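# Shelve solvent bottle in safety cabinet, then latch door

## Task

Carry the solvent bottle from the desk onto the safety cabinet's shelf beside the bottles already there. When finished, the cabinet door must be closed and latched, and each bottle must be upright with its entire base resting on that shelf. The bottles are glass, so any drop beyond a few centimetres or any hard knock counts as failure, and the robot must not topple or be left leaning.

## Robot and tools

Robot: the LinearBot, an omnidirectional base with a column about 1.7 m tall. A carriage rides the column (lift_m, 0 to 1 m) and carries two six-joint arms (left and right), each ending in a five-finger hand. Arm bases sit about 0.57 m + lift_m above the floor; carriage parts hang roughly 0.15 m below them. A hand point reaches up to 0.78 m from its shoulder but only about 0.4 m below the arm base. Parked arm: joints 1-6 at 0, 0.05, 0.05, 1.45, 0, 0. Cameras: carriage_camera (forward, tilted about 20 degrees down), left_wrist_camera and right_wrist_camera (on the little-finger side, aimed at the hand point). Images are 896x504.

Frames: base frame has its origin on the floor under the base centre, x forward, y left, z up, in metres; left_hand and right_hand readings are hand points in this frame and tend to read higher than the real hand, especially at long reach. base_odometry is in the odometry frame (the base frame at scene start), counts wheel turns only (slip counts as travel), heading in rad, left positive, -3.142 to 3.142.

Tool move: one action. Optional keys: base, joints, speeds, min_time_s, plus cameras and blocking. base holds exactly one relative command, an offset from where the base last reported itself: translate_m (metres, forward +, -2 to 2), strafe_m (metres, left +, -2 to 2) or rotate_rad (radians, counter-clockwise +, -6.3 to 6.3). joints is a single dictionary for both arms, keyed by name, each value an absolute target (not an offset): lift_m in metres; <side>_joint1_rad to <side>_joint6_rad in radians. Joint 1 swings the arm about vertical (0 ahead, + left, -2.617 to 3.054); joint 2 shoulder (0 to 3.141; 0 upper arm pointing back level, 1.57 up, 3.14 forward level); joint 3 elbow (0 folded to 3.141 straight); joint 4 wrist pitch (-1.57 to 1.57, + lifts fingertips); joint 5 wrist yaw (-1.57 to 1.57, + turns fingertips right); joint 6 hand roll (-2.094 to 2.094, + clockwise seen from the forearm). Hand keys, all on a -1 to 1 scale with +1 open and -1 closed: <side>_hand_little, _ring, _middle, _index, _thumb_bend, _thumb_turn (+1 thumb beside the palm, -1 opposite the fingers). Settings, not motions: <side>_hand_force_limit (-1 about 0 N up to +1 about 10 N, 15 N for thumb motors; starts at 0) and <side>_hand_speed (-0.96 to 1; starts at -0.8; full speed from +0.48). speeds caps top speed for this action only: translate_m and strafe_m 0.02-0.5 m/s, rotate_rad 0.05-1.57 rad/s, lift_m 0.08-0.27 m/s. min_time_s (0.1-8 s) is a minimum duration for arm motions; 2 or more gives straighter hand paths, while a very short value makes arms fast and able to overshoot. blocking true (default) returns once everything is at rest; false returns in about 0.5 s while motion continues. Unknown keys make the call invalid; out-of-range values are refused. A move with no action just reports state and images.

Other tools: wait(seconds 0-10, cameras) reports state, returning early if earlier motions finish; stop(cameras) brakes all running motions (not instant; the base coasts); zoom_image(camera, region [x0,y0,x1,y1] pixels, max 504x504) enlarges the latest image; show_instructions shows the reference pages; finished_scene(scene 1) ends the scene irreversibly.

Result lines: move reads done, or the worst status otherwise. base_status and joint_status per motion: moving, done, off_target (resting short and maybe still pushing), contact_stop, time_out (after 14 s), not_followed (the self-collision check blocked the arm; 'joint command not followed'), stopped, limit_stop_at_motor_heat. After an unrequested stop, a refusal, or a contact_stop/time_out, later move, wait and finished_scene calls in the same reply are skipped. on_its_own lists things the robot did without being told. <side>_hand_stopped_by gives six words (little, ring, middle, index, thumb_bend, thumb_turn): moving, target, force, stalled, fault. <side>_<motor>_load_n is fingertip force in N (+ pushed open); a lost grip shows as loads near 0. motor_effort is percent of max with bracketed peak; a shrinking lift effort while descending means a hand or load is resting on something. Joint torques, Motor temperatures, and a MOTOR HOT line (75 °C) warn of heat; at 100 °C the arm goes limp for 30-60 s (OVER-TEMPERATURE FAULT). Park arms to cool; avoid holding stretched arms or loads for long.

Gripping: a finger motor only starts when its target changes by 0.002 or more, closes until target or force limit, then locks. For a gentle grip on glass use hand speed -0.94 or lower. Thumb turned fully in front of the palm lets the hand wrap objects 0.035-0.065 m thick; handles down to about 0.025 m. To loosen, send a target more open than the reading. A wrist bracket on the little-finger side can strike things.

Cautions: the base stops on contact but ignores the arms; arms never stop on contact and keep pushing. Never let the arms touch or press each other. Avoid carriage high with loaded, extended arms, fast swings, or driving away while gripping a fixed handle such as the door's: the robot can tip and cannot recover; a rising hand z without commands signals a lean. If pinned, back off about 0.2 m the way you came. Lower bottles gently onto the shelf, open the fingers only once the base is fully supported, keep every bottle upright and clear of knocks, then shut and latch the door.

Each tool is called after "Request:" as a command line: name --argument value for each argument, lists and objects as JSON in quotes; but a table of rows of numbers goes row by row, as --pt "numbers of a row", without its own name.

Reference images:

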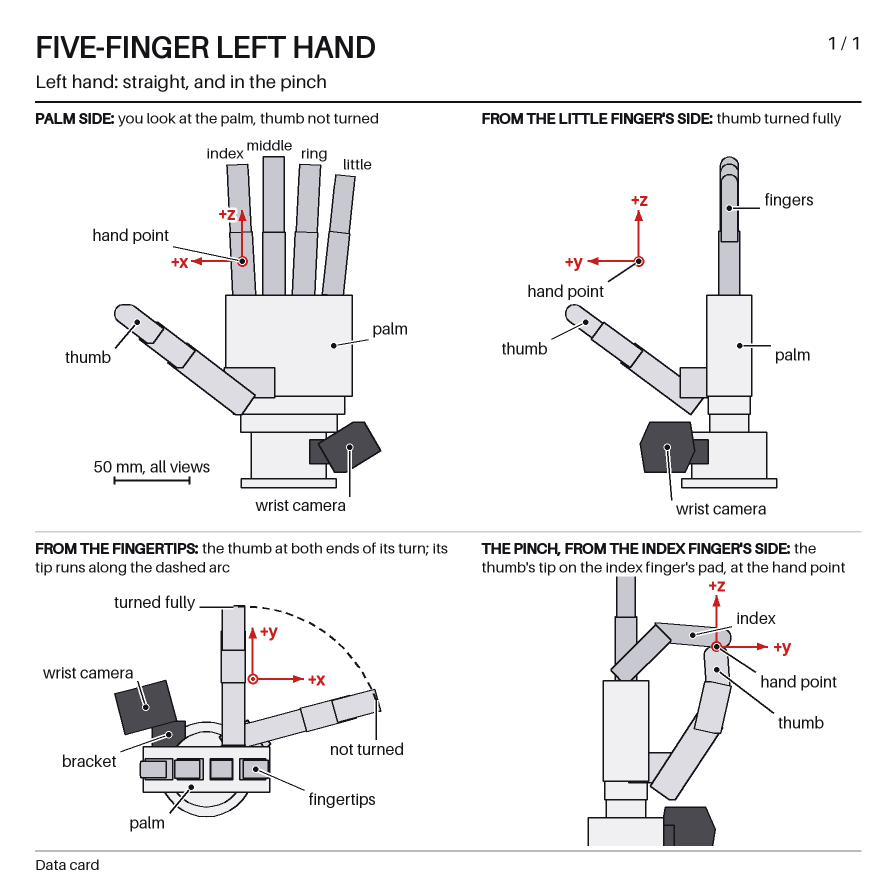

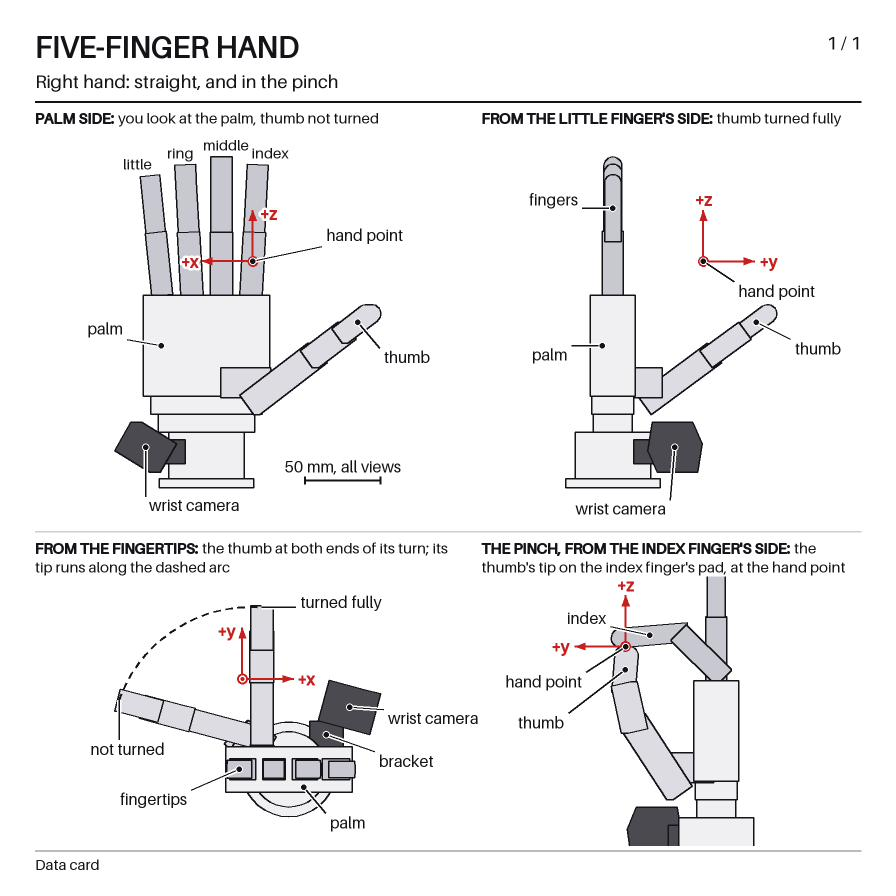

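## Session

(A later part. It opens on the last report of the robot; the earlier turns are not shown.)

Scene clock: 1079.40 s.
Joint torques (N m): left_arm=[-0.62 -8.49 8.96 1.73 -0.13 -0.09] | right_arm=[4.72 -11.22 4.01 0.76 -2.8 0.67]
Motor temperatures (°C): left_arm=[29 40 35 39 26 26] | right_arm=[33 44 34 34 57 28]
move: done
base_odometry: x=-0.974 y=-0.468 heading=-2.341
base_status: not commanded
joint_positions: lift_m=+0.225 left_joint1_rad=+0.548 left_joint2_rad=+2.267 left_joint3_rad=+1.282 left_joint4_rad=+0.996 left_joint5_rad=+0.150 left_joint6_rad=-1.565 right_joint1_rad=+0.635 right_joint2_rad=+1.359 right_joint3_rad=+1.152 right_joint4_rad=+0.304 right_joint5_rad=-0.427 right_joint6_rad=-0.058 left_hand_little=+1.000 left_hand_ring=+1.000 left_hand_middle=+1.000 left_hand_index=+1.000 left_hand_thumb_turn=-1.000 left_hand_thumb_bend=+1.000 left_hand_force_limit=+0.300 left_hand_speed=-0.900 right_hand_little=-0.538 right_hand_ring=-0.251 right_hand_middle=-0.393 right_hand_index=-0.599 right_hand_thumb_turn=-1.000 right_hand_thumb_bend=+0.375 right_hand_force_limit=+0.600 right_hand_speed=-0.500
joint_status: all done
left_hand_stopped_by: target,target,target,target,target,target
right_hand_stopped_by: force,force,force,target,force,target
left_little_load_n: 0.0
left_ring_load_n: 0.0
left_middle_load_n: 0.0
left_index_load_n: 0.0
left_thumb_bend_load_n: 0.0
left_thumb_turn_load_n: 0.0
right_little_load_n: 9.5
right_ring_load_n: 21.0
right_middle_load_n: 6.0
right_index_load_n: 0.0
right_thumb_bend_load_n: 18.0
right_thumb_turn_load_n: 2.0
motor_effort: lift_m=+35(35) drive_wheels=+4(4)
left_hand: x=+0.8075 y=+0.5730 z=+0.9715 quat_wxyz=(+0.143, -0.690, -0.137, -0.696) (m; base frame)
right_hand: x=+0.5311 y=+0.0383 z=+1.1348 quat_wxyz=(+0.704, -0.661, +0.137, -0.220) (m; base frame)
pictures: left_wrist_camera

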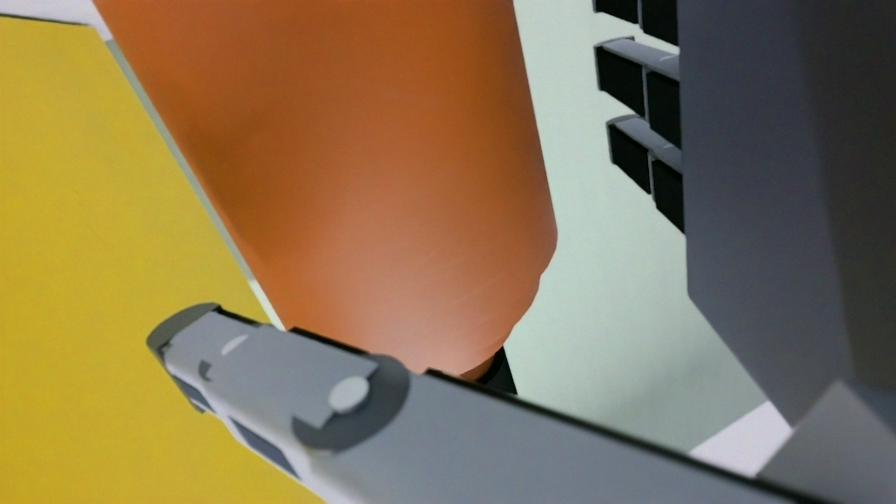

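Request:
move --joints '{"left_hand_speed": -0.88, "left_hand_force_limit": -0.7, "left_hand_little": 0.0, "left_hand_ring": 0.0, "left_hand_middle": 0.0, "left_hand_index": 0.0}' --cameras '["left_wrist_camera", "carriage_camera"]'

Request:
zoom_image --camera "carriage_camera" --region '[150, 190, 300, 310]'

Scene clock: 1088.27 s.
Joint torques (N m): left_arm=[-0.61 -8.49 8.77 1.75 0.08 -0.1] | right_arm=[4.81 -11.28 4.03 0.76 -2.78 0.67]
Motor temperatures (°C): left_arm=[29 41 36 38 26 26] | right_arm=[33 44 34 34 58 28]
move: off_target
base_odometry: x=-0.974 y=-0.468 heading=-2.341
base_status: not commanded
joint_positions: lift_m=+0.225 left_joint1_rad=+0.548 left_joint2_rad=+2.267 left_joint3_rad=+1.284 left_joint4_rad=+0.992 left_joint5_rad=+0.130 left_joint6_rad=-1.565 right_joint1_rad=+0.635 right_joint2_rad=+1.359 right_joint3_rad=+1.152 right_joint4_rad=+0.304 right_joint5_rad=-0.428 right_joint6_rad=-0.058 left_hand_little=+0.199 left_hand_ring=+0.254 left_hand_middle=+0.299 left_hand_index=+0.265 left_hand_thumb_turn=-1.000 left_hand_thumb_bend=+1.000 left_hand_force_limit=-0.700 left_hand_speed=-0.880 right_hand_little=-0.538 right_hand_ring=-0.251 right_hand_middle=-0.393 right_hand_index=-0.599 right_hand_thumb_turn=-1.000 right_hand_thumb_bend=+0.375 right_hand_force_limit=+0.600 right_hand_speed=-0.500
joint_status: left_hand_little off_target (ended at +0.199, target +0.000); left_hand_ring off_target (ended at +0.254, target +0.000); left_hand_middle off_target (ended at +0.299, target +0.000); left_hand_index off_target (ended at +0.265, target +0.000); the others done
left_hand_stopped_by: force,force,force,force,target,target
right_hand_stopped_by: force,force,force,target,force,target
left_little_load_n: 1.0
left_ring_load_n: 0.0
left_middle_load_n: 0.0
left_index_load_n: 0.0
left_thumb_bend_load_n: 0.0
left_thumb_turn_load_n: 0.0
right_little_load_n: 9.5
right_ring_load_n: 20.5
right_middle_load_n: 6.0
right_index_load_n: 0.0
right_thumb_bend_load_n: 17.5
right_thumb_turn_load_n: 2.0
motor_effort: lift_m=+35(35) drive_wheels=+4(4)
left_hand: x=+0.8074 y=+0.5772 z=+0.9715 quat_wxyz=(+0.149, -0.689, -0.144, -0.694) (m; base frame)
right_hand: x=+0.5310 y=+0.0383 z=+1.1348 quat_wxyz=(+0.704, -0.661, +0.137, -0.220) (m; base frame)
pictures: carriage_camera, left_wrist_camera

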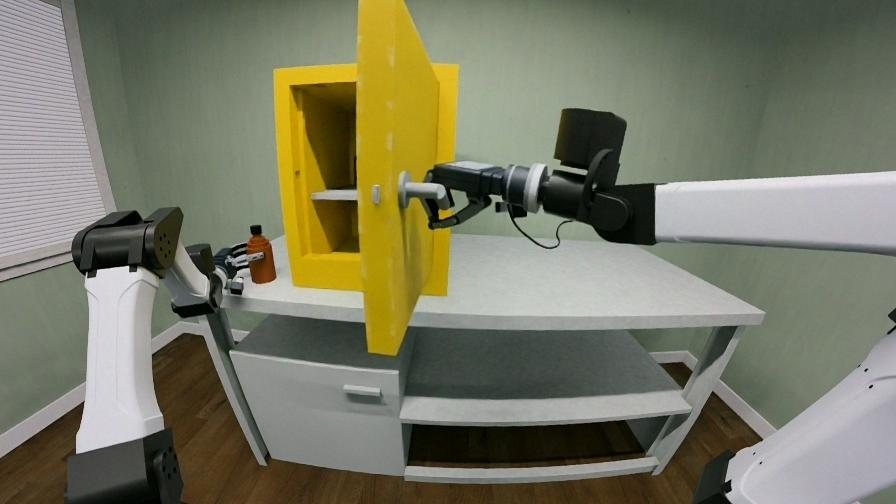

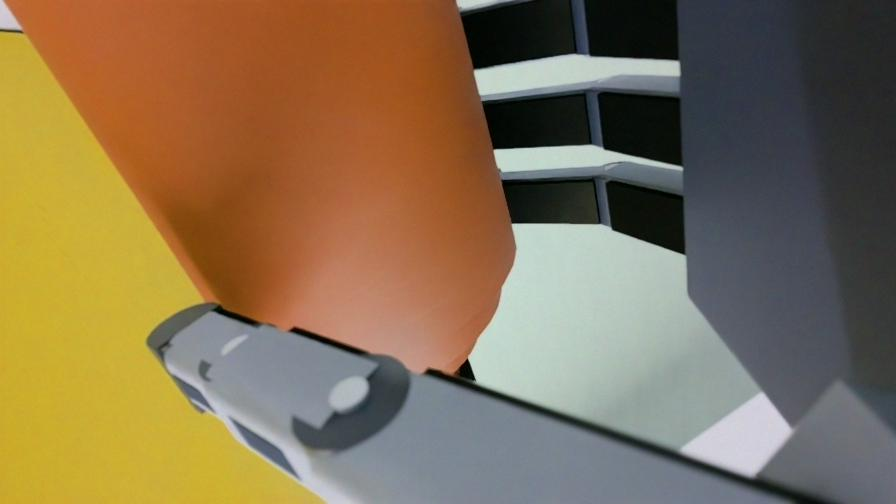

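Scaled by 3.360 from the camera's 896x504 image, which has a finer 1280x720 frame.

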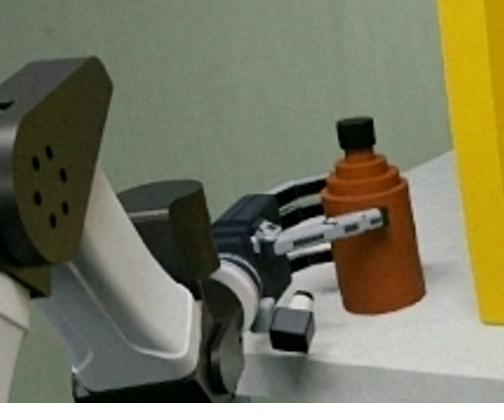

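Request:
move --joints '{"left_hand_speed": -0.7, "left_hand_little": 0.45, "left_hand_ring": 0.45, "left_hand_middle": 0.45, "left_hand_index": 0.45}'

Request:
move --joints '{"left_joint1_rad": 0.518, "left_joint2_rad": 2.317, "left_joint3_rad": 1.38, "left_joint4_rad": 0.945, "left_joint5_rad": 0.118}' --min_time_s 1.5 --cameras '["left_wrist_camera"]'

Scene clock: 1096.77 s.
Joint torques (N m): left_arm=[-0.49 -8.49 8.8 1.76 0.08 -0.1] | right_arm=[4.7 -11.21 4.08 0.74 -2.81 0.68]
Motor temperatures (°C): left_arm=[29 42 37 38 26 26] | right_arm=[33 44 34 34 59 28]
move: done
base_odometry: x=-0.974 y=-0.468 heading=-2.341
base_status: not commanded
joint_positions: lift_m=+0.225 left_joint1_rad=+0.548 left_joint2_rad=+2.267 left_joint3_rad=+1.284 left_joint4_rad=+0.992 left_joint5_rad=+0.130 left_joint6_rad=-1.565 right_joint1_rad=+0.635 right_joint2_rad=+1.359 right_joint3_rad=+1.152 right_joint4_rad=+0.304 right_joint5_rad=-0.428 right_joint6_rad=-0.058 left_hand_little=+0.450 left_hand_ring=+0.450 left_hand_middle=+0.450 left_hand_index=+0.450 left_hand_thumb_turn=-1.000 left_hand_thumb_bend=+1.000 left_hand_force_limit=-0.700 left_hand_speed=-0.700 right_hand_little=-0.538 right_hand_ring=-0.251 right_hand_middle=-0.393 right_hand_index=-0.599 right_hand_thumb_turn=-1.000 right_hand_thumb_bend=+0.375 right_hand_force_limit=+0.600 right_hand_speed=-0.500
joint_status: all done
left_hand_stopped_by: target,target,target,target,target,target
right_hand_stopped_by: force,force,force,target,force,target
left_little_load_n: 0.0
left_ring_load_n: 0.5
left_middle_load_n: 0.0
left_index_load_n: 0.0
left_thumb_bend_load_n: 0.0
left_thumb_turn_load_n: 0.0
right_little_load_n: 9.0
right_ring_load_n: 21.0
right_middle_load_n: 6.0
right_index_load_n: 0.0
right_thumb_bend_load_n: 17.5
right_thumb_turn_load_n: 2.0
motor_effort: lift_m=+35(35) drive_wheels=+4(4)
left_hand: x=+0.8074 y=+0.5772 z=+0.9715 quat_wxyz=(+0.149, -0.689, -0.144, -0.694) (m; base frame)
right_hand: x=+0.5310 y=+0.0383 z=+1.1348 quat_wxyz=(+0.704, -0.661, +0.137, -0.220) (m; base frame)
pictures: none

Scene clock: 1098.57 s.
Joint torques (N m): left_arm=[-0.53 -8.75 9.13 1.71 -0.11 -0.09] | right_arm=[4.67 -11.18 4.07 0.75 -2.78 0.68]
Motor temperatures (°C): left_arm=[29 42 37 38 26 26] | right_arm=[33 44 34 34 60 28]
move: done
base_odometry: x=-0.974 y=-0.468 heading=-2.341
base_status: not commanded
joint_positions: lift_m=+0.225 left_joint1_rad=+0.525 left_joint2_rad=+2.304 left_joint3_rad=+1.351 left_joint4_rad=+0.955 left_joint5_rad=+0.128 left_joint6_rad=-1.565 right_joint1_rad=+0.635 right_joint2_rad=+1.359 right_joint3_rad=+1.152 right_joint4_rad=+0.304 right_joint5_rad=-0.428 right_joint6_rad=-0.058 left_hand_little=+0.450 left_hand_ring=+0.450 left_hand_middle=+0.450 left_hand_index=+0.450 left_hand_thumb_turn=-1.000 left_hand_thumb_bend=+1.000 left_hand_force_limit=-0.700 left_hand_speed=-0.700 right_hand_little=-0.538 right_hand_ring=-0.251 right_hand_middle=-0.393 right_hand_index=-0.599 right_hand_thumb_turn=-1.000 right_hand_thumb_bend=+0.375 right_hand_force_limit=+0.600 right_hand_speed=-0.500
joint_status: all done
left_hand_stopped_by: target,target,target,target,target,target
right_hand_stopped_by: force,force,force,target,force,target
left_little_load_n: 0.0
left_ring_load_n: 0.0
left_middle_load_n: 0.0
left_index_load_n: 0.0
left_thumb_bend_load_n: 0.0
left_thumb_turn_load_n: 0.0
right_little_load_n: 9.0
right_ring_load_n: 21.0
right_middle_load_n: 5.5
right_index_load_n: 0.0
right_thumb_bend_load_n: 18.0
right_thumb_turn_load_n: 2.0
motor_effort: lift_m=+35(35) drive_wheels=+4(4)
left_hand: x=+0.8240 y=+0.5705 z=+0.9693 quat_wxyz=(+0.142, -0.693, -0.137, -0.694) (m; base frame)
right_hand: x=+0.5310 y=+0.0383 z=+1.1348 quat_wxyz=(+0.704, -0.661, +0.137, -0.220) (m; base frame)
pictures: left_wrist_camera

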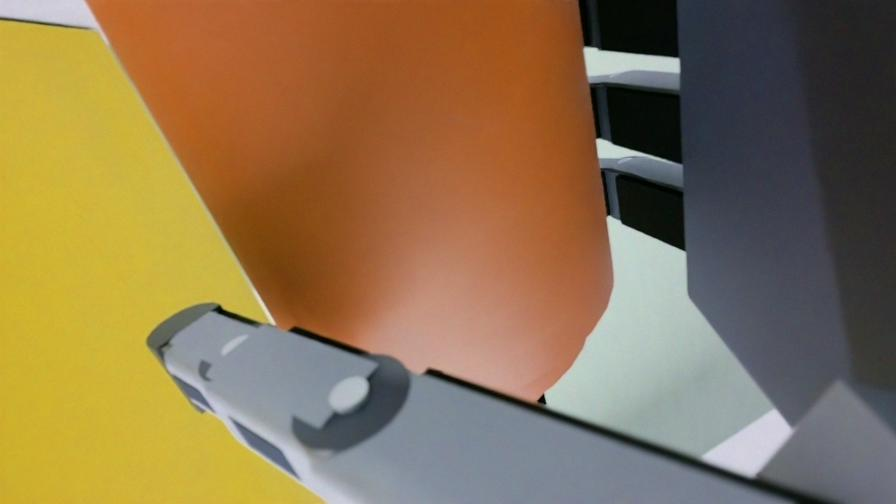

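Request:
move --joints '{"left_hand_speed": -0.88, "left_hand_force_limit": -0.6, "left_hand_little": -0.1, "left_hand_ring": -0.1, "left_hand_middle": -0.1, "left_hand_index": -0.1}' --cameras '["left_wrist_camera", "carriage_camera"]'

Request:
zoom_image --camera "carriage_camera" --region '[150, 190, 300, 310]'

Scene clock: 1106.10 s.
Joint torques (N m): left_arm=[-0.54 -8.83 8.85 1.75 -0.04 -0.1] | right_arm=[4.78 -11.18 4.1 0.74 -2.78 0.68]
Motor temperatures (°C): left_arm=[29 45 37 38 26 26] | right_arm=[33 44 35 34 60 28]
move: off_target
base_odometry: x=-0.974 y=-0.468 heading=-2.341
base_status: not commanded
joint_positions: lift_m=+0.225 left_joint1_rad=+0.525 left_joint2_rad=+2.305 left_joint3_rad=+1.354 left_joint4_rad=+0.952 left_joint5_rad=+0.120 left_joint6_rad=-1.565 right_joint1_rad=+0.635 right_joint2_rad=+1.359 right_joint3_rad=+1.152 right_joint4_rad=+0.304 right_joint5_rad=-0.428 right_joint6_rad=-0.058 left_hand_little=+0.196 left_hand_ring=+0.207 left_hand_middle=+0.207 left_hand_index=+0.218 left_hand_thumb_turn=-1.000 left_hand_thumb_bend=+1.000 left_hand_force_limit=-0.600 left_hand_speed=-0.880 right_hand_little=-0.538 right_hand_ring=-0.251 right_hand_middle=-0.393 right_hand_index=-0.599 right_hand_thumb_turn=-1.000 right_hand_thumb_bend=+0.375 right_hand_force_limit=+0.600 right_hand_speed=-0.500
joint_status: left_hand_little off_target (ended at +0.196, target -0.100); left_hand_ring off_target (ended at +0.207, target -0.100); left_hand_middle off_target (ended at +0.207, target -0.100); left_hand_index off_target (ended at +0.218, target -0.100); the others done
left_hand_stopped_by: force,force,force,force,target,target
right_hand_stopped_by: force,force,force,target,force,target
left_little_load_n: 5.0
left_ring_load_n: 2.5
left_middle_load_n: 3.0
left_index_load_n: 0.5
left_thumb_bend_load_n: 1.5
left_thumb_turn_load_n: 1.5
right_little_load_n: 9.5
right_ring_load_n: 21.0
right_middle_load_n: 6.0
right_index_load_n: 0.0
right_thumb_bend_load_n: 17.5
right_thumb_turn_load_n: 2.0
motor_effort: lift_m=+35(35) drive_wheels=+4(4)
left_hand: x=+0.8244 y=+0.5723 z=+0.9694 quat_wxyz=(+0.144, -0.692, -0.140, -0.693) (m; base frame)
right_hand: x=+0.5310 y=+0.0383 z=+1.1348 quat_wxyz=(+0.704, -0.661, +0.137, -0.220) (m; base frame)
pictures: carriage_camera, left_wrist_camera

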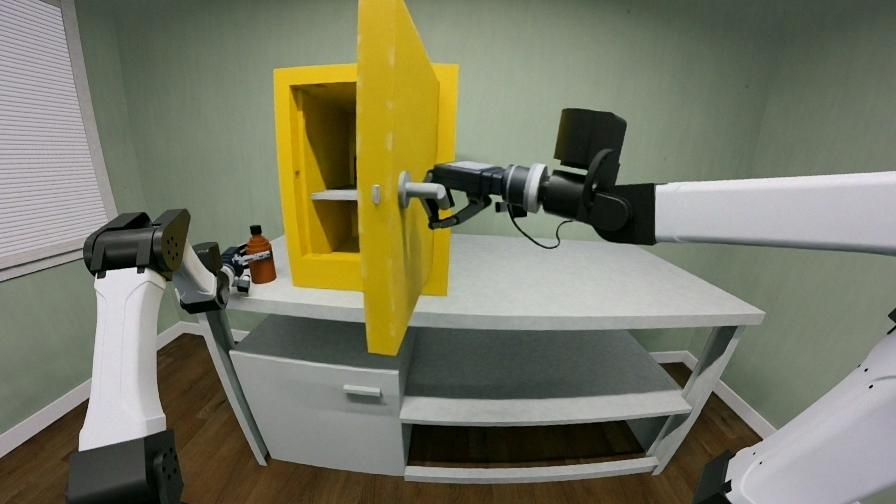

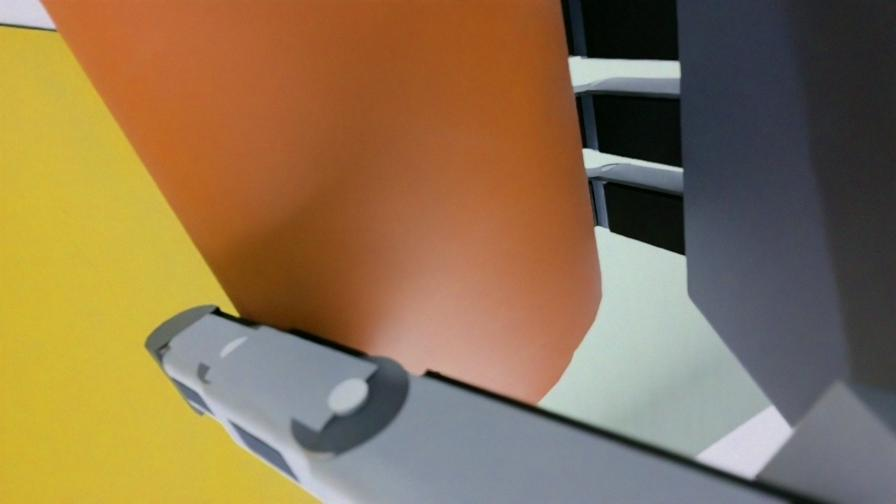

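Scaled by 3.360 from the camera's 896x504 image, which has a finer 1280x720 frame.

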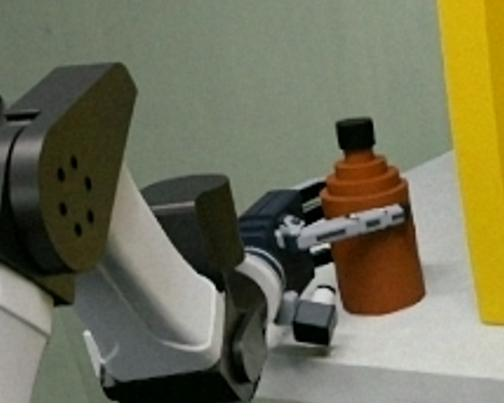

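Request:
move --joints '{"left_hand_speed": -0.9, "left_hand_force_limit": -0.3, "left_hand_thumb_bend": 0.3}'

Request:
move --joints '{"left_hand_speed": -0.92, "left_hand_force_limit": 0.3, "left_hand_little": -0.35, "left_hand_ring": -0.35, "left_hand_middle": -0.35, "left_hand_index": -0.35, "left_hand_thumb_bend": 0.25}' --cameras '["left_wrist_camera"]'

Scene clock: 1112.23 s.
Joint torques (N m): left_arm=[-0.51 -8.83 8.87 1.74 -0.04 -0.11] | right_arm=[4.64 -11.15 4.08 0.75 -2.77 0.69]
Motor temperatures (°C): left_arm=[29 47 37 38 26 26] | right_arm=[33 44 35 34 61 28]
move: off_target
base_odometry: x=-0.974 y=-0.468 heading=-2.341
base_status: not commanded
joint_positions: lift_m=+0.225 left_joint1_rad=+0.525 left_joint2_rad=+2.305 left_joint3_rad=+1.354 left_joint4_rad=+0.952 left_joint5_rad=+0.120 left_joint6_rad=-1.565 right_joint1_rad=+0.635 right_joint2_rad=+1.359 right_joint3_rad=+1.152 right_joint4_rad=+0.304 right_joint5_rad=-0.428 right_joint6_rad=-0.058 left_hand_little=+0.196 left_hand_ring=+0.207 left_hand_middle=+0.207 left_hand_index=+0.218 left_hand_thumb_turn=-1.000 left_hand_thumb_bend=+0.994 left_hand_force_limit=-0.300 left_hand_speed=-0.900 right_hand_little=-0.538 right_hand_ring=-0.251 right_hand_middle=-0.393 right_hand_index=-0.599 right_hand_thumb_turn=-1.000 right_hand_thumb_bend=+0.375 right_hand_force_limit=+0.600 right_hand_speed=-0.500
joint_status: left_hand_thumb_bend off_target (ended at +0.994, target +0.300); the others done
left_hand_stopped_by: force,force,force,force,force,target
right_hand_stopped_by: force,force,force,target,force,target
left_little_load_n: 5.0
left_ring_load_n: 3.0
left_middle_load_n: 3.5
left_index_load_n: 0.5
left_thumb_bend_load_n: 6.0
left_thumb_turn_load_n: 1.5
right_little_load_n: 9.0
right_ring_load_n: 21.0
right_middle_load_n: 6.0
right_index_load_n: 0.0
right_thumb_bend_load_n: 18.0
right_thumb_turn_load_n: 2.0
motor_effort: lift_m=+35(35) drive_wheels=+4(4)
left_hand: x=+0.8244 y=+0.5723 z=+0.9694 quat_wxyz=(+0.144, -0.692, -0.140, -0.693) (m; base frame)
right_hand: x=+0.5310 y=+0.0383 z=+1.1348 quat_wxyz=(+0.704, -0.661, +0.137, -0.220) (m; base frame)
pictures: none

Scene clock: 1113.40 s.
Joint torques (N m): left_arm=[-0.53 -8.83 8.85 1.75 -0.03 -0.1] | right_arm=[4.75 -11.15 4.1 0.75 -2.78 0.67]
Motor temperatures (°C): left_arm=[29 47 37 38 26 26] | right_arm=[33 45 35 34 61 28]
move: off_target
base_odometry: x=-0.974 y=-0.468 heading=-2.341
base_status: not commanded
joint_positions: lift_m=+0.225 left_joint1_rad=+0.525 left_joint2_rad=+2.305 left_joint3_rad=+1.354 left_joint4_rad=+0.952 left_joint5_rad=+0.120 left_joint6_rad=-1.565 right_joint1_rad=+0.635 right_joint2_rad=+1.359 right_joint3_rad=+1.152 right_joint4_rad=+0.304 right_joint5_rad=-0.428 right_joint6_rad=-0.058 left_hand_little=+0.190 left_hand_ring=+0.195 left_hand_middle=+0.195 left_hand_index=+0.198 left_hand_thumb_turn=-1.000 left_hand_thumb_bend=+0.992 left_hand_force_limit=+0.300 left_hand_speed=-0.920 right_hand_little=-0.538 right_hand_ring=-0.251 right_hand_middle=-0.393 right_hand_index=-0.599 right_hand_thumb_turn=-1.000 right_hand_thumb_bend=+0.375 right_hand_force_limit=+0.600 right_hand_speed=-0.500
joint_status: left_hand_little off_target (ended at +0.190, target -0.350); left_hand_ring off_target (ended at +0.195, target -0.350); left_hand_middle off_target (ended at +0.195, target -0.350); left_hand_index off_target (ended at +0.198, target -0.350); left_hand_thumb_bend off_target (ended at +0.992, target +0.250); the others done
left_hand_stopped_by: force,force,force,force,force,target
right_hand_stopped_by: force,force,force,target,force,target
left_little_load_n: 4.5
left_ring_load_n: 7.0
left_middle_load_n: 5.5
left_index_load_n: 6.5
left_thumb_bend_load_n: 9.5
left_thumb_turn_load_n: 1.5
right_little_load_n: 9.0
right_ring_load_n: 21.0
right_middle_load_n: 6.0
right_index_load_n: 0.0
right_thumb_bend_load_n: 17.5
right_thumb_turn_load_n: 2.0
motor_effort: lift_m=+35(35) drive_wheels=+4(4)
left_hand: x=+0.8243 y=+0.5725 z=+0.9694 quat_wxyz=(+0.145, -0.692, -0.140, -0.693) (m; base frame)
right_hand: x=+0.5310 y=+0.0383 z=+1.1348 quat_wxyz=(+0.704, -0.661, +0.137, -0.220) (m; base frame)
pictures: left_wrist_camera

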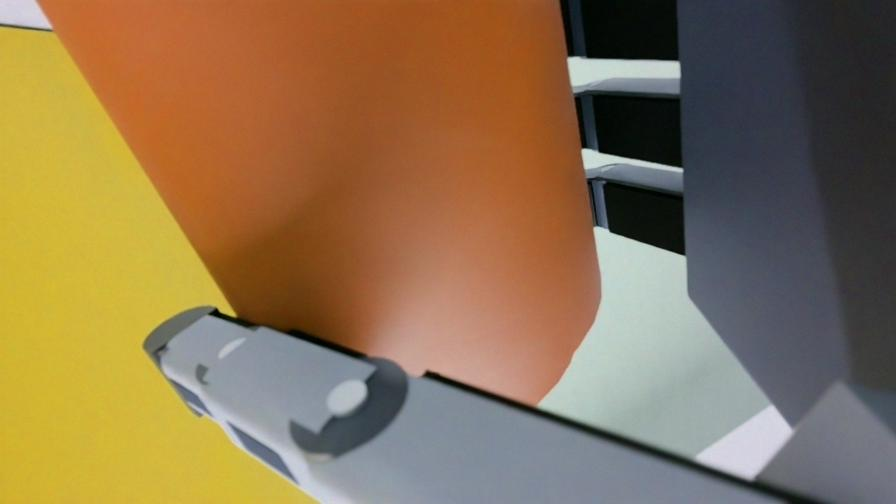

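Request:
move --joints '{"left_joint1_rad": 0.52, "left_joint2_rad": 2.07, "left_joint3_rad": 1.53, "left_joint4_rad": 0.68, "left_joint5_rad": 0.12, "left_joint6_rad": -1.58, "right_joint5_rad": -0.6}' --min_time_s 2.5 --cameras '["left_wrist_camera", "carriage_camera"]'

Scene clock: 1144.87 s.
Joint torques (N m): left_arm=[-0.36 -16.03 13.68 2.98 0.01 -0.32] | right_arm=[4.37 -11.15 4.07 0.74 -1.63 0.67]
Motor temperatures (°C): left_arm=[29 53 37 40 26 26] | right_arm=[33 45 35 34 63 28]
move: off_target
base_odometry: x=-0.974 y=-0.468 heading=-2.341
base_status: not commanded
joint_positions: lift_m=+0.225 left_joint1_rad=+0.525 left_joint2_rad=+2.156 left_joint3_rad=+1.462 left_joint4_rad=+0.558 left_joint5_rad=+0.119 left_joint6_rad=-1.552 right_joint1_rad=+0.640 right_joint2_rad=+1.359 right_joint3_rad=+1.152 right_joint4_rad=+0.304 right_joint5_rad=-0.405 right_joint6_rad=-0.058 left_hand_little=+0.190 left_hand_ring=+0.195 left_hand_middle=+0.195 left_hand_index=+0.198 left_hand_thumb_turn=-1.000 left_hand_thumb_bend=+0.992 left_hand_force_limit=+0.300 left_hand_speed=-0.920 right_hand_little=-0.538 right_hand_ring=-0.251 right_hand_middle=-0.393 right_hand_index=-0.599 right_hand_thumb_turn=-1.000 right_hand_thumb_bend=+0.375 right_hand_force_limit=+0.600 right_hand_speed=-0.500
joint_status: left_joint3_rad off_target (ended at +1.462, target +1.530); left_joint4_rad off_target (ended at +0.558, target +0.680); left_joint6_rad off_target (ended at -1.553, target -1.580); right_joint5_rad off_target (ended at -0.405, target -0.600); the others done
left_hand_stopped_by: force,force,force,force,force,target
right_hand_stopped_by: force,force,force,target,force,target
left_little_load_n: 4.0
left_ring_load_n: 6.5
left_middle_load_n: 6.0
left_index_load_n: 7.0
left_thumb_bend_load_n: 9.5
left_thumb_turn_load_n: 2.0
right_little_load_n: 7.0
right_ring_load_n: 19.0
right_middle_load_n: 5.5
right_index_load_n: 0.0
right_thumb_bend_load_n: 17.5
right_thumb_turn_load_n: 2.0
motor_effort: lift_m=+35(35) drive_wheels=+4(4)
left_hand: x=+0.8298 y=+0.5754 z=+1.0102 quat_wxyz=(+0.133, -0.738, -0.151, -0.644) (m; base frame)
right_hand: x=+0.5334 y=+0.0382 z=+1.1350 quat_wxyz=(+0.703, -0.659, +0.143, -0.225) (m; base frame)
pictures: carriage_camera, left_wrist_camera

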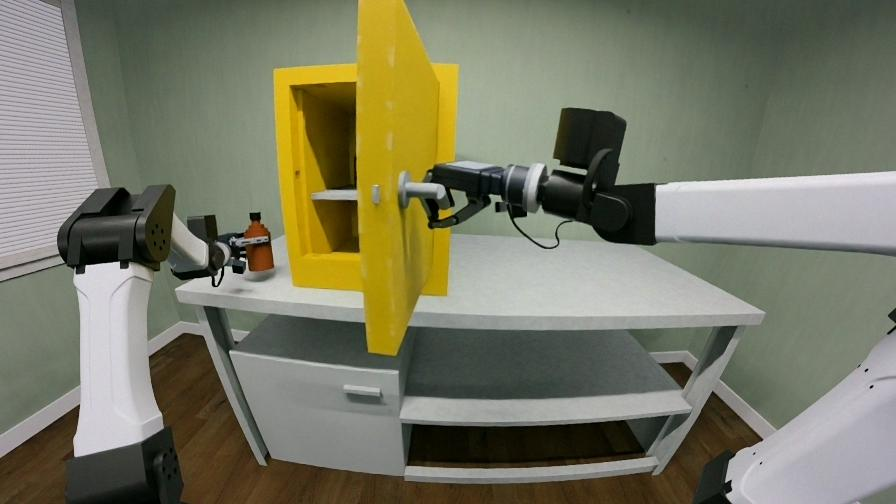

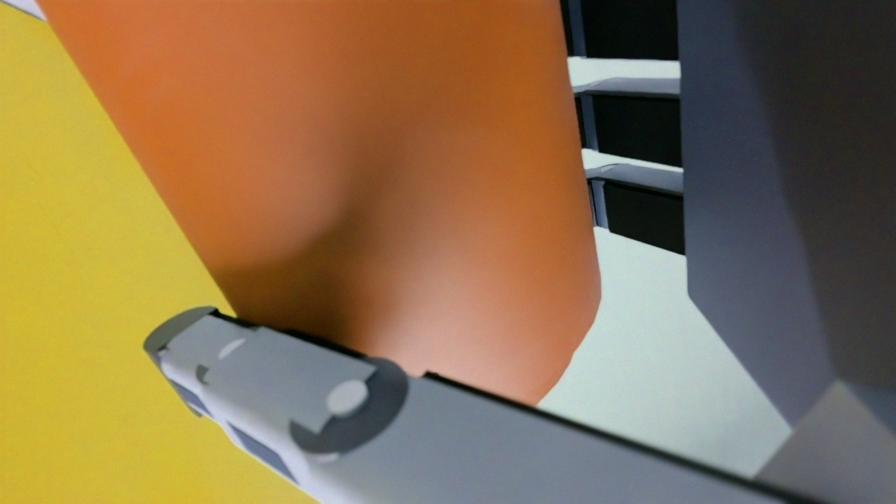

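Request:
move --joints '{"left_joint1_rad": 0.56, "left_joint2_rad": 1.64, "left_joint3_rad": 1.54, "left_joint4_rad": 0.34, "left_joint5_rad": 0.26, "left_joint6_rad": -1.59}' --min_time_s 3 --cameras '["left_wrist_camera", "carriage_camera"]'

Scene clock: 1151.80 s.
Joint torques (N m): left_arm=[0.69 -12.19 14.42 2.96 0.1 -0.43] | right_arm=[4.38 -11.19 4.11 0.75 -1.63 0.68]
Motor temperatures (°C): left_arm=[29 57 39 44 26 26] | right_arm=[33 45 35 34 60 28]
move: off_target
base_odometry: x=-0.974 y=-0.468 heading=-2.341
base_status: not commanded
joint_positions: lift_m=+0.225 left_joint1_rad=+0.552 left_joint2_rad=+1.710 left_joint3_rad=+1.469 left_joint4_rad=+0.223 left_joint5_rad=+0.249 left_joint6_rad=-1.552 right_joint1_rad=+0.640 right_joint2_rad=+1.359 right_joint3_rad=+1.152 right_joint4_rad=+0.304 right_joint5_rad=-0.404 right_joint6_rad=-0.058 left_hand_little=+0.190 left_hand_ring=+0.195 left_hand_middle=+0.195 left_hand_index=+0.198 left_hand_thumb_turn=-1.000 left_hand_thumb_bend=+0.992 left_hand_force_limit=+0.300 left_hand_speed=-0.920 right_hand_little=-0.538 right_hand_ring=-0.251 right_hand_middle=-0.393 right_hand_index=-0.599 right_hand_thumb_turn=-1.000 right_hand_thumb_bend=+0.375 right_hand_force_limit=+0.600 right_hand_speed=-0.500
joint_status: left_joint3_rad off_target (ended at +1.469, target +1.540); left_joint4_rad off_target (ended at +0.223, target +0.340); left_joint6_rad off_target (ended at -1.552, target -1.590); the others done
left_hand_stopped_by: force,force,force,force,force,target
right_hand_stopped_by: force,force,force,target,force,target
left_little_load_n: 4.0
left_ring_load_n: 6.0
left_middle_load_n: 6.0
left_index_load_n: 7.0
left_thumb_bend_load_n: 9.5
left_thumb_turn_load_n: 2.0
right_little_load_n: 8.0
right_ring_load_n: 19.5
right_middle_load_n: 6.0
right_index_load_n: 0.0
right_thumb_bend_load_n: 18.0
right_thumb_turn_load_n: 2.0
motor_effort: lift_m=+35(36) drive_wheels=+3(4)
left_hand: x=+0.7522 y=+0.5210 z=+1.1931 quat_wxyz=(+0.111, -0.706, -0.103, -0.692) (m; base frame)
right_hand: x=+0.5335 y=+0.0381 z=+1.1350 quat_wxyz=(+0.703, -0.659, +0.144, -0.226) (m; base frame)
pictures: carriage_camera, left_wrist_camera

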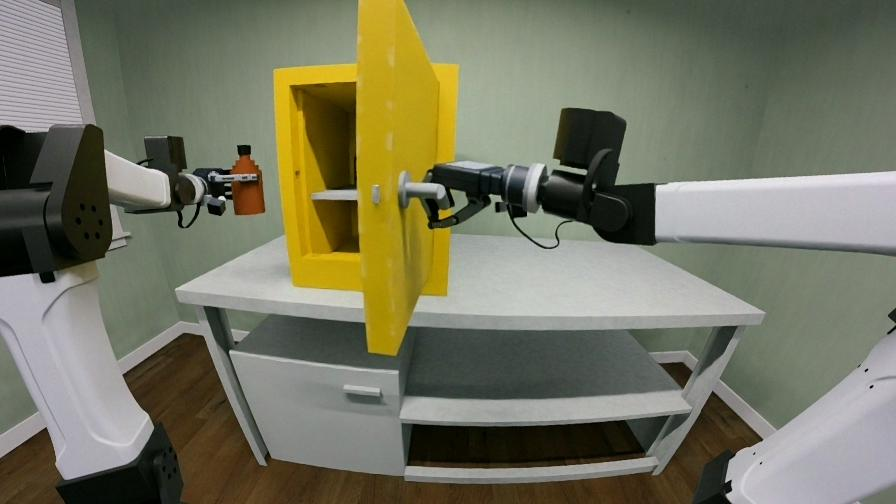

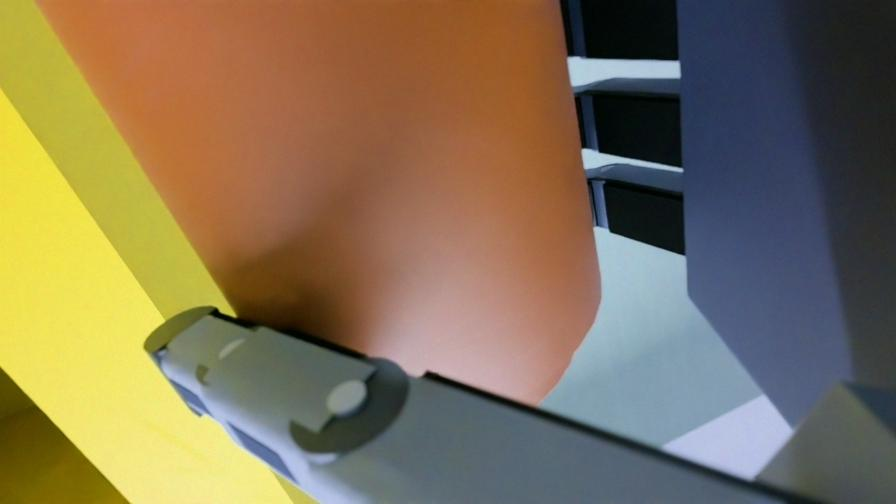

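Request:
move --joints '{"left_joint1_rad": 0.576, "left_joint2_rad": 1.285, "left_joint3_rad": 1.395, "left_joint4_rad": 0.14, "left_joint5_rad": 0.376, "left_joint6_rad": -1.60}' --min_time_s 2.5

Request:
move --joints '{"left_joint1_rad": -0.13, "left_joint2_rad": 1.155, "left_joint3_rad": 1.305, "left_joint4_rad": 0.10, "left_joint5_rad": -0.13, "left_joint6_rad": -1.60}' --min_time_s 3.5 --cameras '["left_wrist_camera", "carriage_camera"]'

Request:
zoom_image --camera "carriage_camera" --region '[200, 30, 450, 320]'

Scene clock: 1160.43 s.
Joint torques (N m): left_arm=[0.66 -7.65 8.4 2.75 -0.01 -0.5] | right_arm=[4.4 -11.19 4.04 0.75 -1.65 0.69]
Motor temperatures (°C): left_arm=[29 58 42 47 26 26] | right_arm=[33 45 35 34 57 28]
move: off_target
base_odometry: x=-0.974 y=-0.468 heading=-2.341
base_status: not commanded
joint_positions: lift_m=+0.225 left_joint1_rad=+0.568 left_joint2_rad=+1.335 left_joint3_rad=+1.383 left_joint4_rad=+0.032 left_joint5_rad=+0.373 left_joint6_rad=-1.556 right_joint1_rad=+0.640 right_joint2_rad=+1.359 right_joint3_rad=+1.152 right_joint4_rad=+0.304 right_joint5_rad=-0.404 right_joint6_rad=-0.058 left_hand_little=+0.190 left_hand_ring=+0.195 left_hand_middle=+0.195 left_hand_index=+0.198 left_hand_thumb_turn=-1.000 left_hand_thumb_bend=+0.992 left_hand_force_limit=+0.300 left_hand_speed=-0.920 right_hand_little=-0.538 right_hand_ring=-0.251 right_hand_middle=-0.393 right_hand_index=-0.599 right_hand_thumb_turn=-1.000 right_hand_thumb_bend=+0.375 right_hand_force_limit=+0.600 right_hand_speed=-0.500
joint_status: left_joint4_rad off_target (ended at +0.032, target +0.140); left_joint6_rad off_target (ended at -1.555, target -1.600); the others done
left_hand_stopped_by: force,force,force,force,force,target
right_hand_stopped_by: force,force,force,target,force,target
left_little_load_n: 3.5
left_ring_load_n: 6.0
left_middle_load_n: 5.5
left_index_load_n: 6.5
left_thumb_bend_load_n: 9.5
left_thumb_turn_load_n: 2.0
right_little_load_n: 8.0
right_ring_load_n: 19.5
right_middle_load_n: 6.0
right_index_load_n: 0.0
right_thumb_bend_load_n: 18.0
right_thumb_turn_load_n: 2.0
motor_effort: lift_m=+35(35) drive_wheels=+3(4)
left_hand: x=+0.6531 y=+0.4439 z=+1.2833 quat_wxyz=(+0.087, -0.679, -0.051, -0.728) (m; base frame)
right_hand: x=+0.5336 y=+0.0381 z=+1.1350 quat_wxyz=(+0.703, -0.659, +0.144, -0.226) (m; base frame)
pictures: none

Scene clock: 1164.23 s.
Joint torques (N m): left_arm=[-0.61 -6.6 8.61 3.05 -0.15 -0.49] | right_arm=[4.4 -11.17 4.08 0.78 -1.65 0.67]
Motor temperatures (°C): left_arm=[29 57 41 48 26 26] | right_arm=[33 45 35 34 57 28]
move: off_target
base_odometry: x=-0.974 y=-0.468 heading=-2.341
base_status: not commanded
joint_positions: lift_m=+0.225 left_joint1_rad=-0.122 left_joint2_rad=+1.204 left_joint3_rad=+1.292 left_joint4_rad=-0.032 left_joint5_rad=-0.118 left_joint6_rad=-1.556 right_joint1_rad=+0.640 right_joint2_rad=+1.359 right_joint3_rad=+1.152 right_joint4_rad=+0.304 right_joint5_rad=-0.403 right_joint6_rad=-0.058 left_hand_little=+0.190 left_hand_ring=+0.195 left_hand_middle=+0.195 left_hand_index=+0.198 left_hand_thumb_turn=-1.000 left_hand_thumb_bend=+0.992 left_hand_force_limit=+0.300 left_hand_speed=-0.920 right_hand_little=-0.538 right_hand_ring=-0.251 right_hand_middle=-0.393 right_hand_index=-0.599 right_hand_thumb_turn=-1.000 right_hand_thumb_bend=+0.375 right_hand_force_limit=+0.600 right_hand_speed=-0.500
joint_status: left_joint4_rad off_target (ended at -0.032, target +0.100); left_joint6_rad off_target (ended at -1.556, target -1.600); the others done
left_hand_stopped_by: force,force,force,force,force,target
right_hand_stopped_by: force,force,force,target,force,target
left_little_load_n: 3.5
left_ring_load_n: 6.0
left_middle_load_n: 5.5
left_index_load_n: 7.0
left_thumb_bend_load_n: 9.5
left_thumb_turn_load_n: 2.0
right_little_load_n: 8.0
right_ring_load_n: 19.0
right_middle_load_n: 5.5
right_index_load_n: 0.0
right_thumb_bend_load_n: 17.5
right_thumb_turn_load_n: 2.0
motor_effort: lift_m=+35(35) drive_wheels=+4(4)
left_hand: x=+0.6504 y=+0.2297 z=+1.2795 quat_wxyz=(+0.002, -0.687, +0.004, -0.726) (m; base frame)
right_hand: x=+0.5337 y=+0.0381 z=+1.1350 quat_wxyz=(+0.703, -0.659, +0.144, -0.226) (m; base frame)
pictures: carriage_camera, left_wrist_camera

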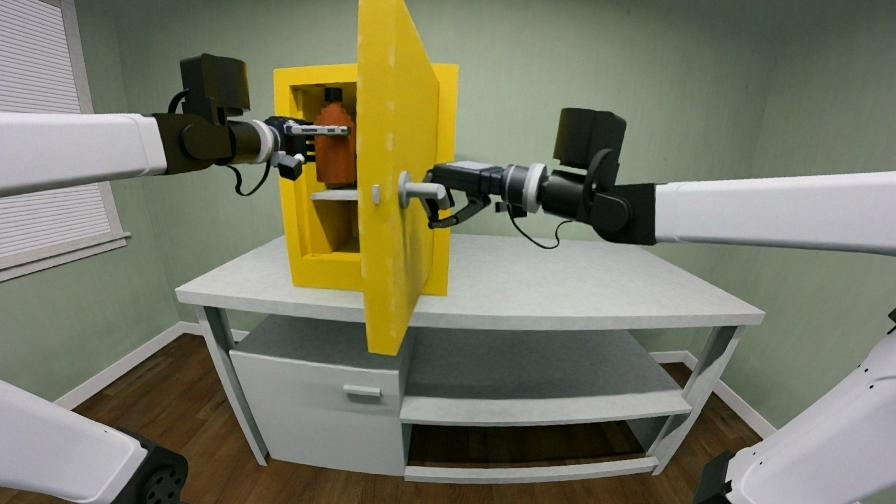

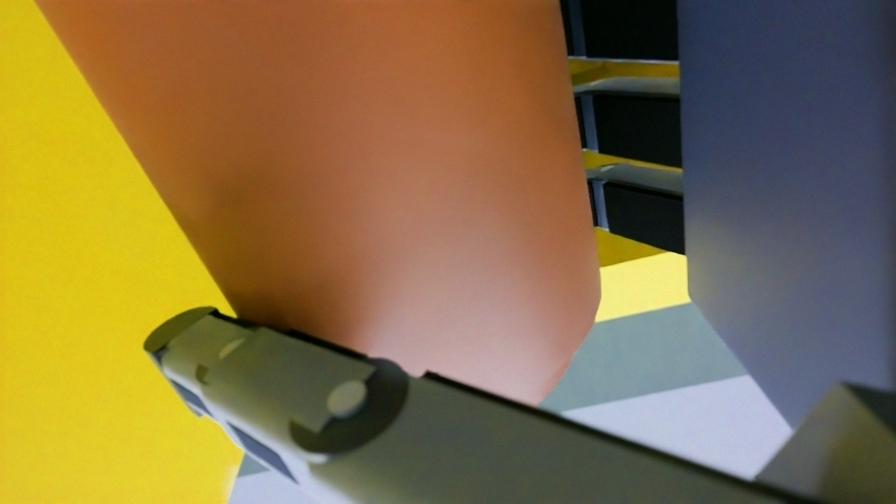

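Scaled by 1.738 from the camera's 896x504 image, which has a finer 1280x720 frame.

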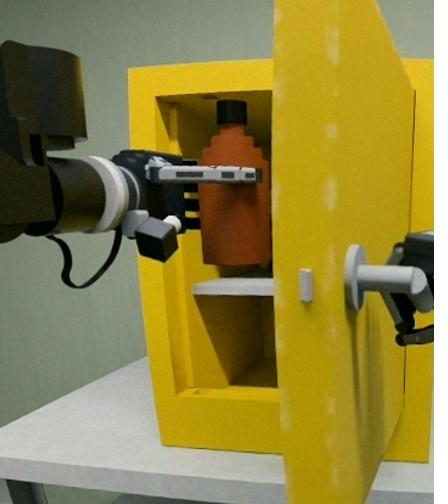

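Request:
move --joints '{"left_joint1_rad": -0.09, "left_joint2_rad": 1.55, "left_joint3_rad": 1.64, "left_joint4_rad": 0.145, "left_joint5_rad": -0.09, "left_joint6_rad": -1.60}' --min_time_s 3 --cameras '["left_wrist_camera", "carriage_camera"]'

Request:
zoom_image --camera "carriage_camera" --region '[200, 30, 450, 320]'

Scene clock: 1176.27 s.
Joint torques (N m): left_arm=[0.66 -7.24 14.5 3.33 0.08 -0.49] | right_arm=[4.36 -11.12 4.05 0.76 -1.65 0.68]
Motor temperatures (°C): left_arm=[29 53 41 50 26 26] | right_arm=[33 45 35 34 55 28]
move: off_target
base_odometry: x=-0.974 y=-0.468 heading=-2.341
base_status: not commanded
joint_positions: lift_m=+0.225 left_joint1_rad=-0.098 left_joint2_rad=+1.570 left_joint3_rad=+1.566 left_joint4_rad=-0.013 left_joint5_rad=-0.101 left_joint6_rad=-1.556 right_joint1_rad=+0.640 right_joint2_rad=+1.359 right_joint3_rad=+1.152 right_joint4_rad=+0.304 right_joint5_rad=-0.403 right_joint6_rad=-0.058 left_hand_little=+0.190 left_hand_ring=+0.195 left_hand_middle=+0.195 left_hand_index=+0.198 left_hand_thumb_turn=-1.000 left_hand_thumb_bend=+0.992 left_hand_force_limit=+0.300 left_hand_speed=-0.920 right_hand_little=-0.538 right_hand_ring=-0.251 right_hand_middle=-0.393 right_hand_index=-0.599 right_hand_thumb_turn=-1.000 right_hand_thumb_bend=+0.375 right_hand_force_limit=+0.600 right_hand_speed=-0.500
joint_status: left_joint3_rad off_target (ended at +1.566, target +1.640); left_joint4_rad off_target (ended at -0.013, target +0.145); left_joint6_rad off_target (ended at -1.556, target -1.600); the others done
left_hand_stopped_by: force,force,force,force,force,target
right_hand_stopped_by: force,force,force,target,force,target
left_little_load_n: 3.5
left_ring_load_n: 6.5
left_middle_load_n: 6.0
left_index_load_n: 7.0
left_thumb_bend_load_n: 9.5
left_thumb_turn_load_n: 2.0
right_little_load_n: 7.5
right_ring_load_n: 19.0
right_middle_load_n: 6.0
right_index_load_n: 0.0
right_thumb_bend_load_n: 18.0
right_thumb_turn_load_n: 2.0
motor_effort: lift_m=+35(35) drive_wheels=+5(5)
left_hand: x=+0.7545 y=+0.2268 z=+1.2553 quat_wxyz=(+0.007, -0.713, +0.004, -0.701) (m; base frame)
right_hand: x=+0.5337 y=+0.0380 z=+1.1350 quat_wxyz=(+0.702, -0.659, +0.144, -0.226) (m; base frame)
pictures: carriage_camera, left_wrist_camera

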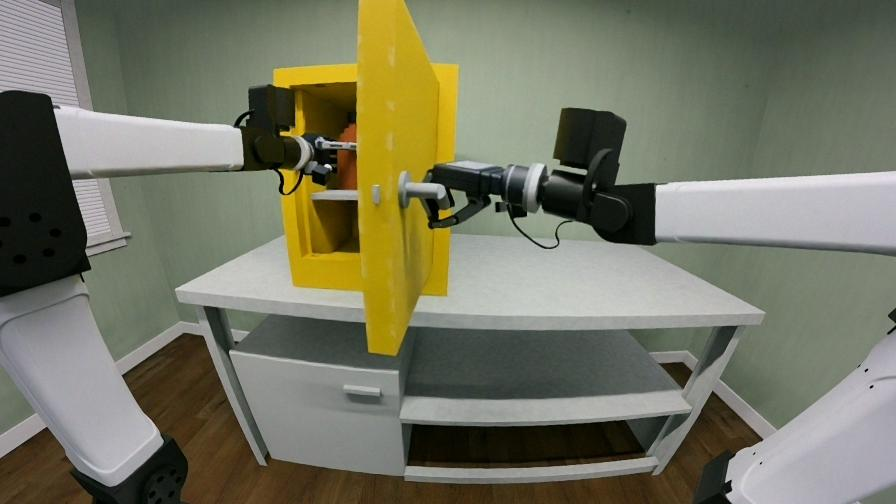

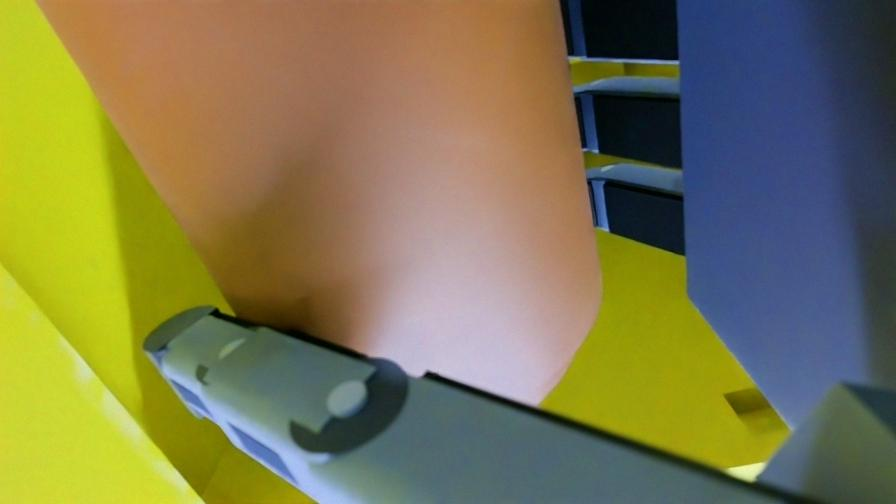

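Scaled by 1.738 from the camera's 896x504 image, which has a finer 1280x720 frame.

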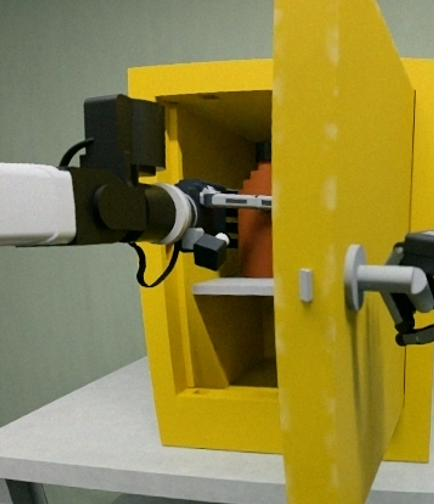

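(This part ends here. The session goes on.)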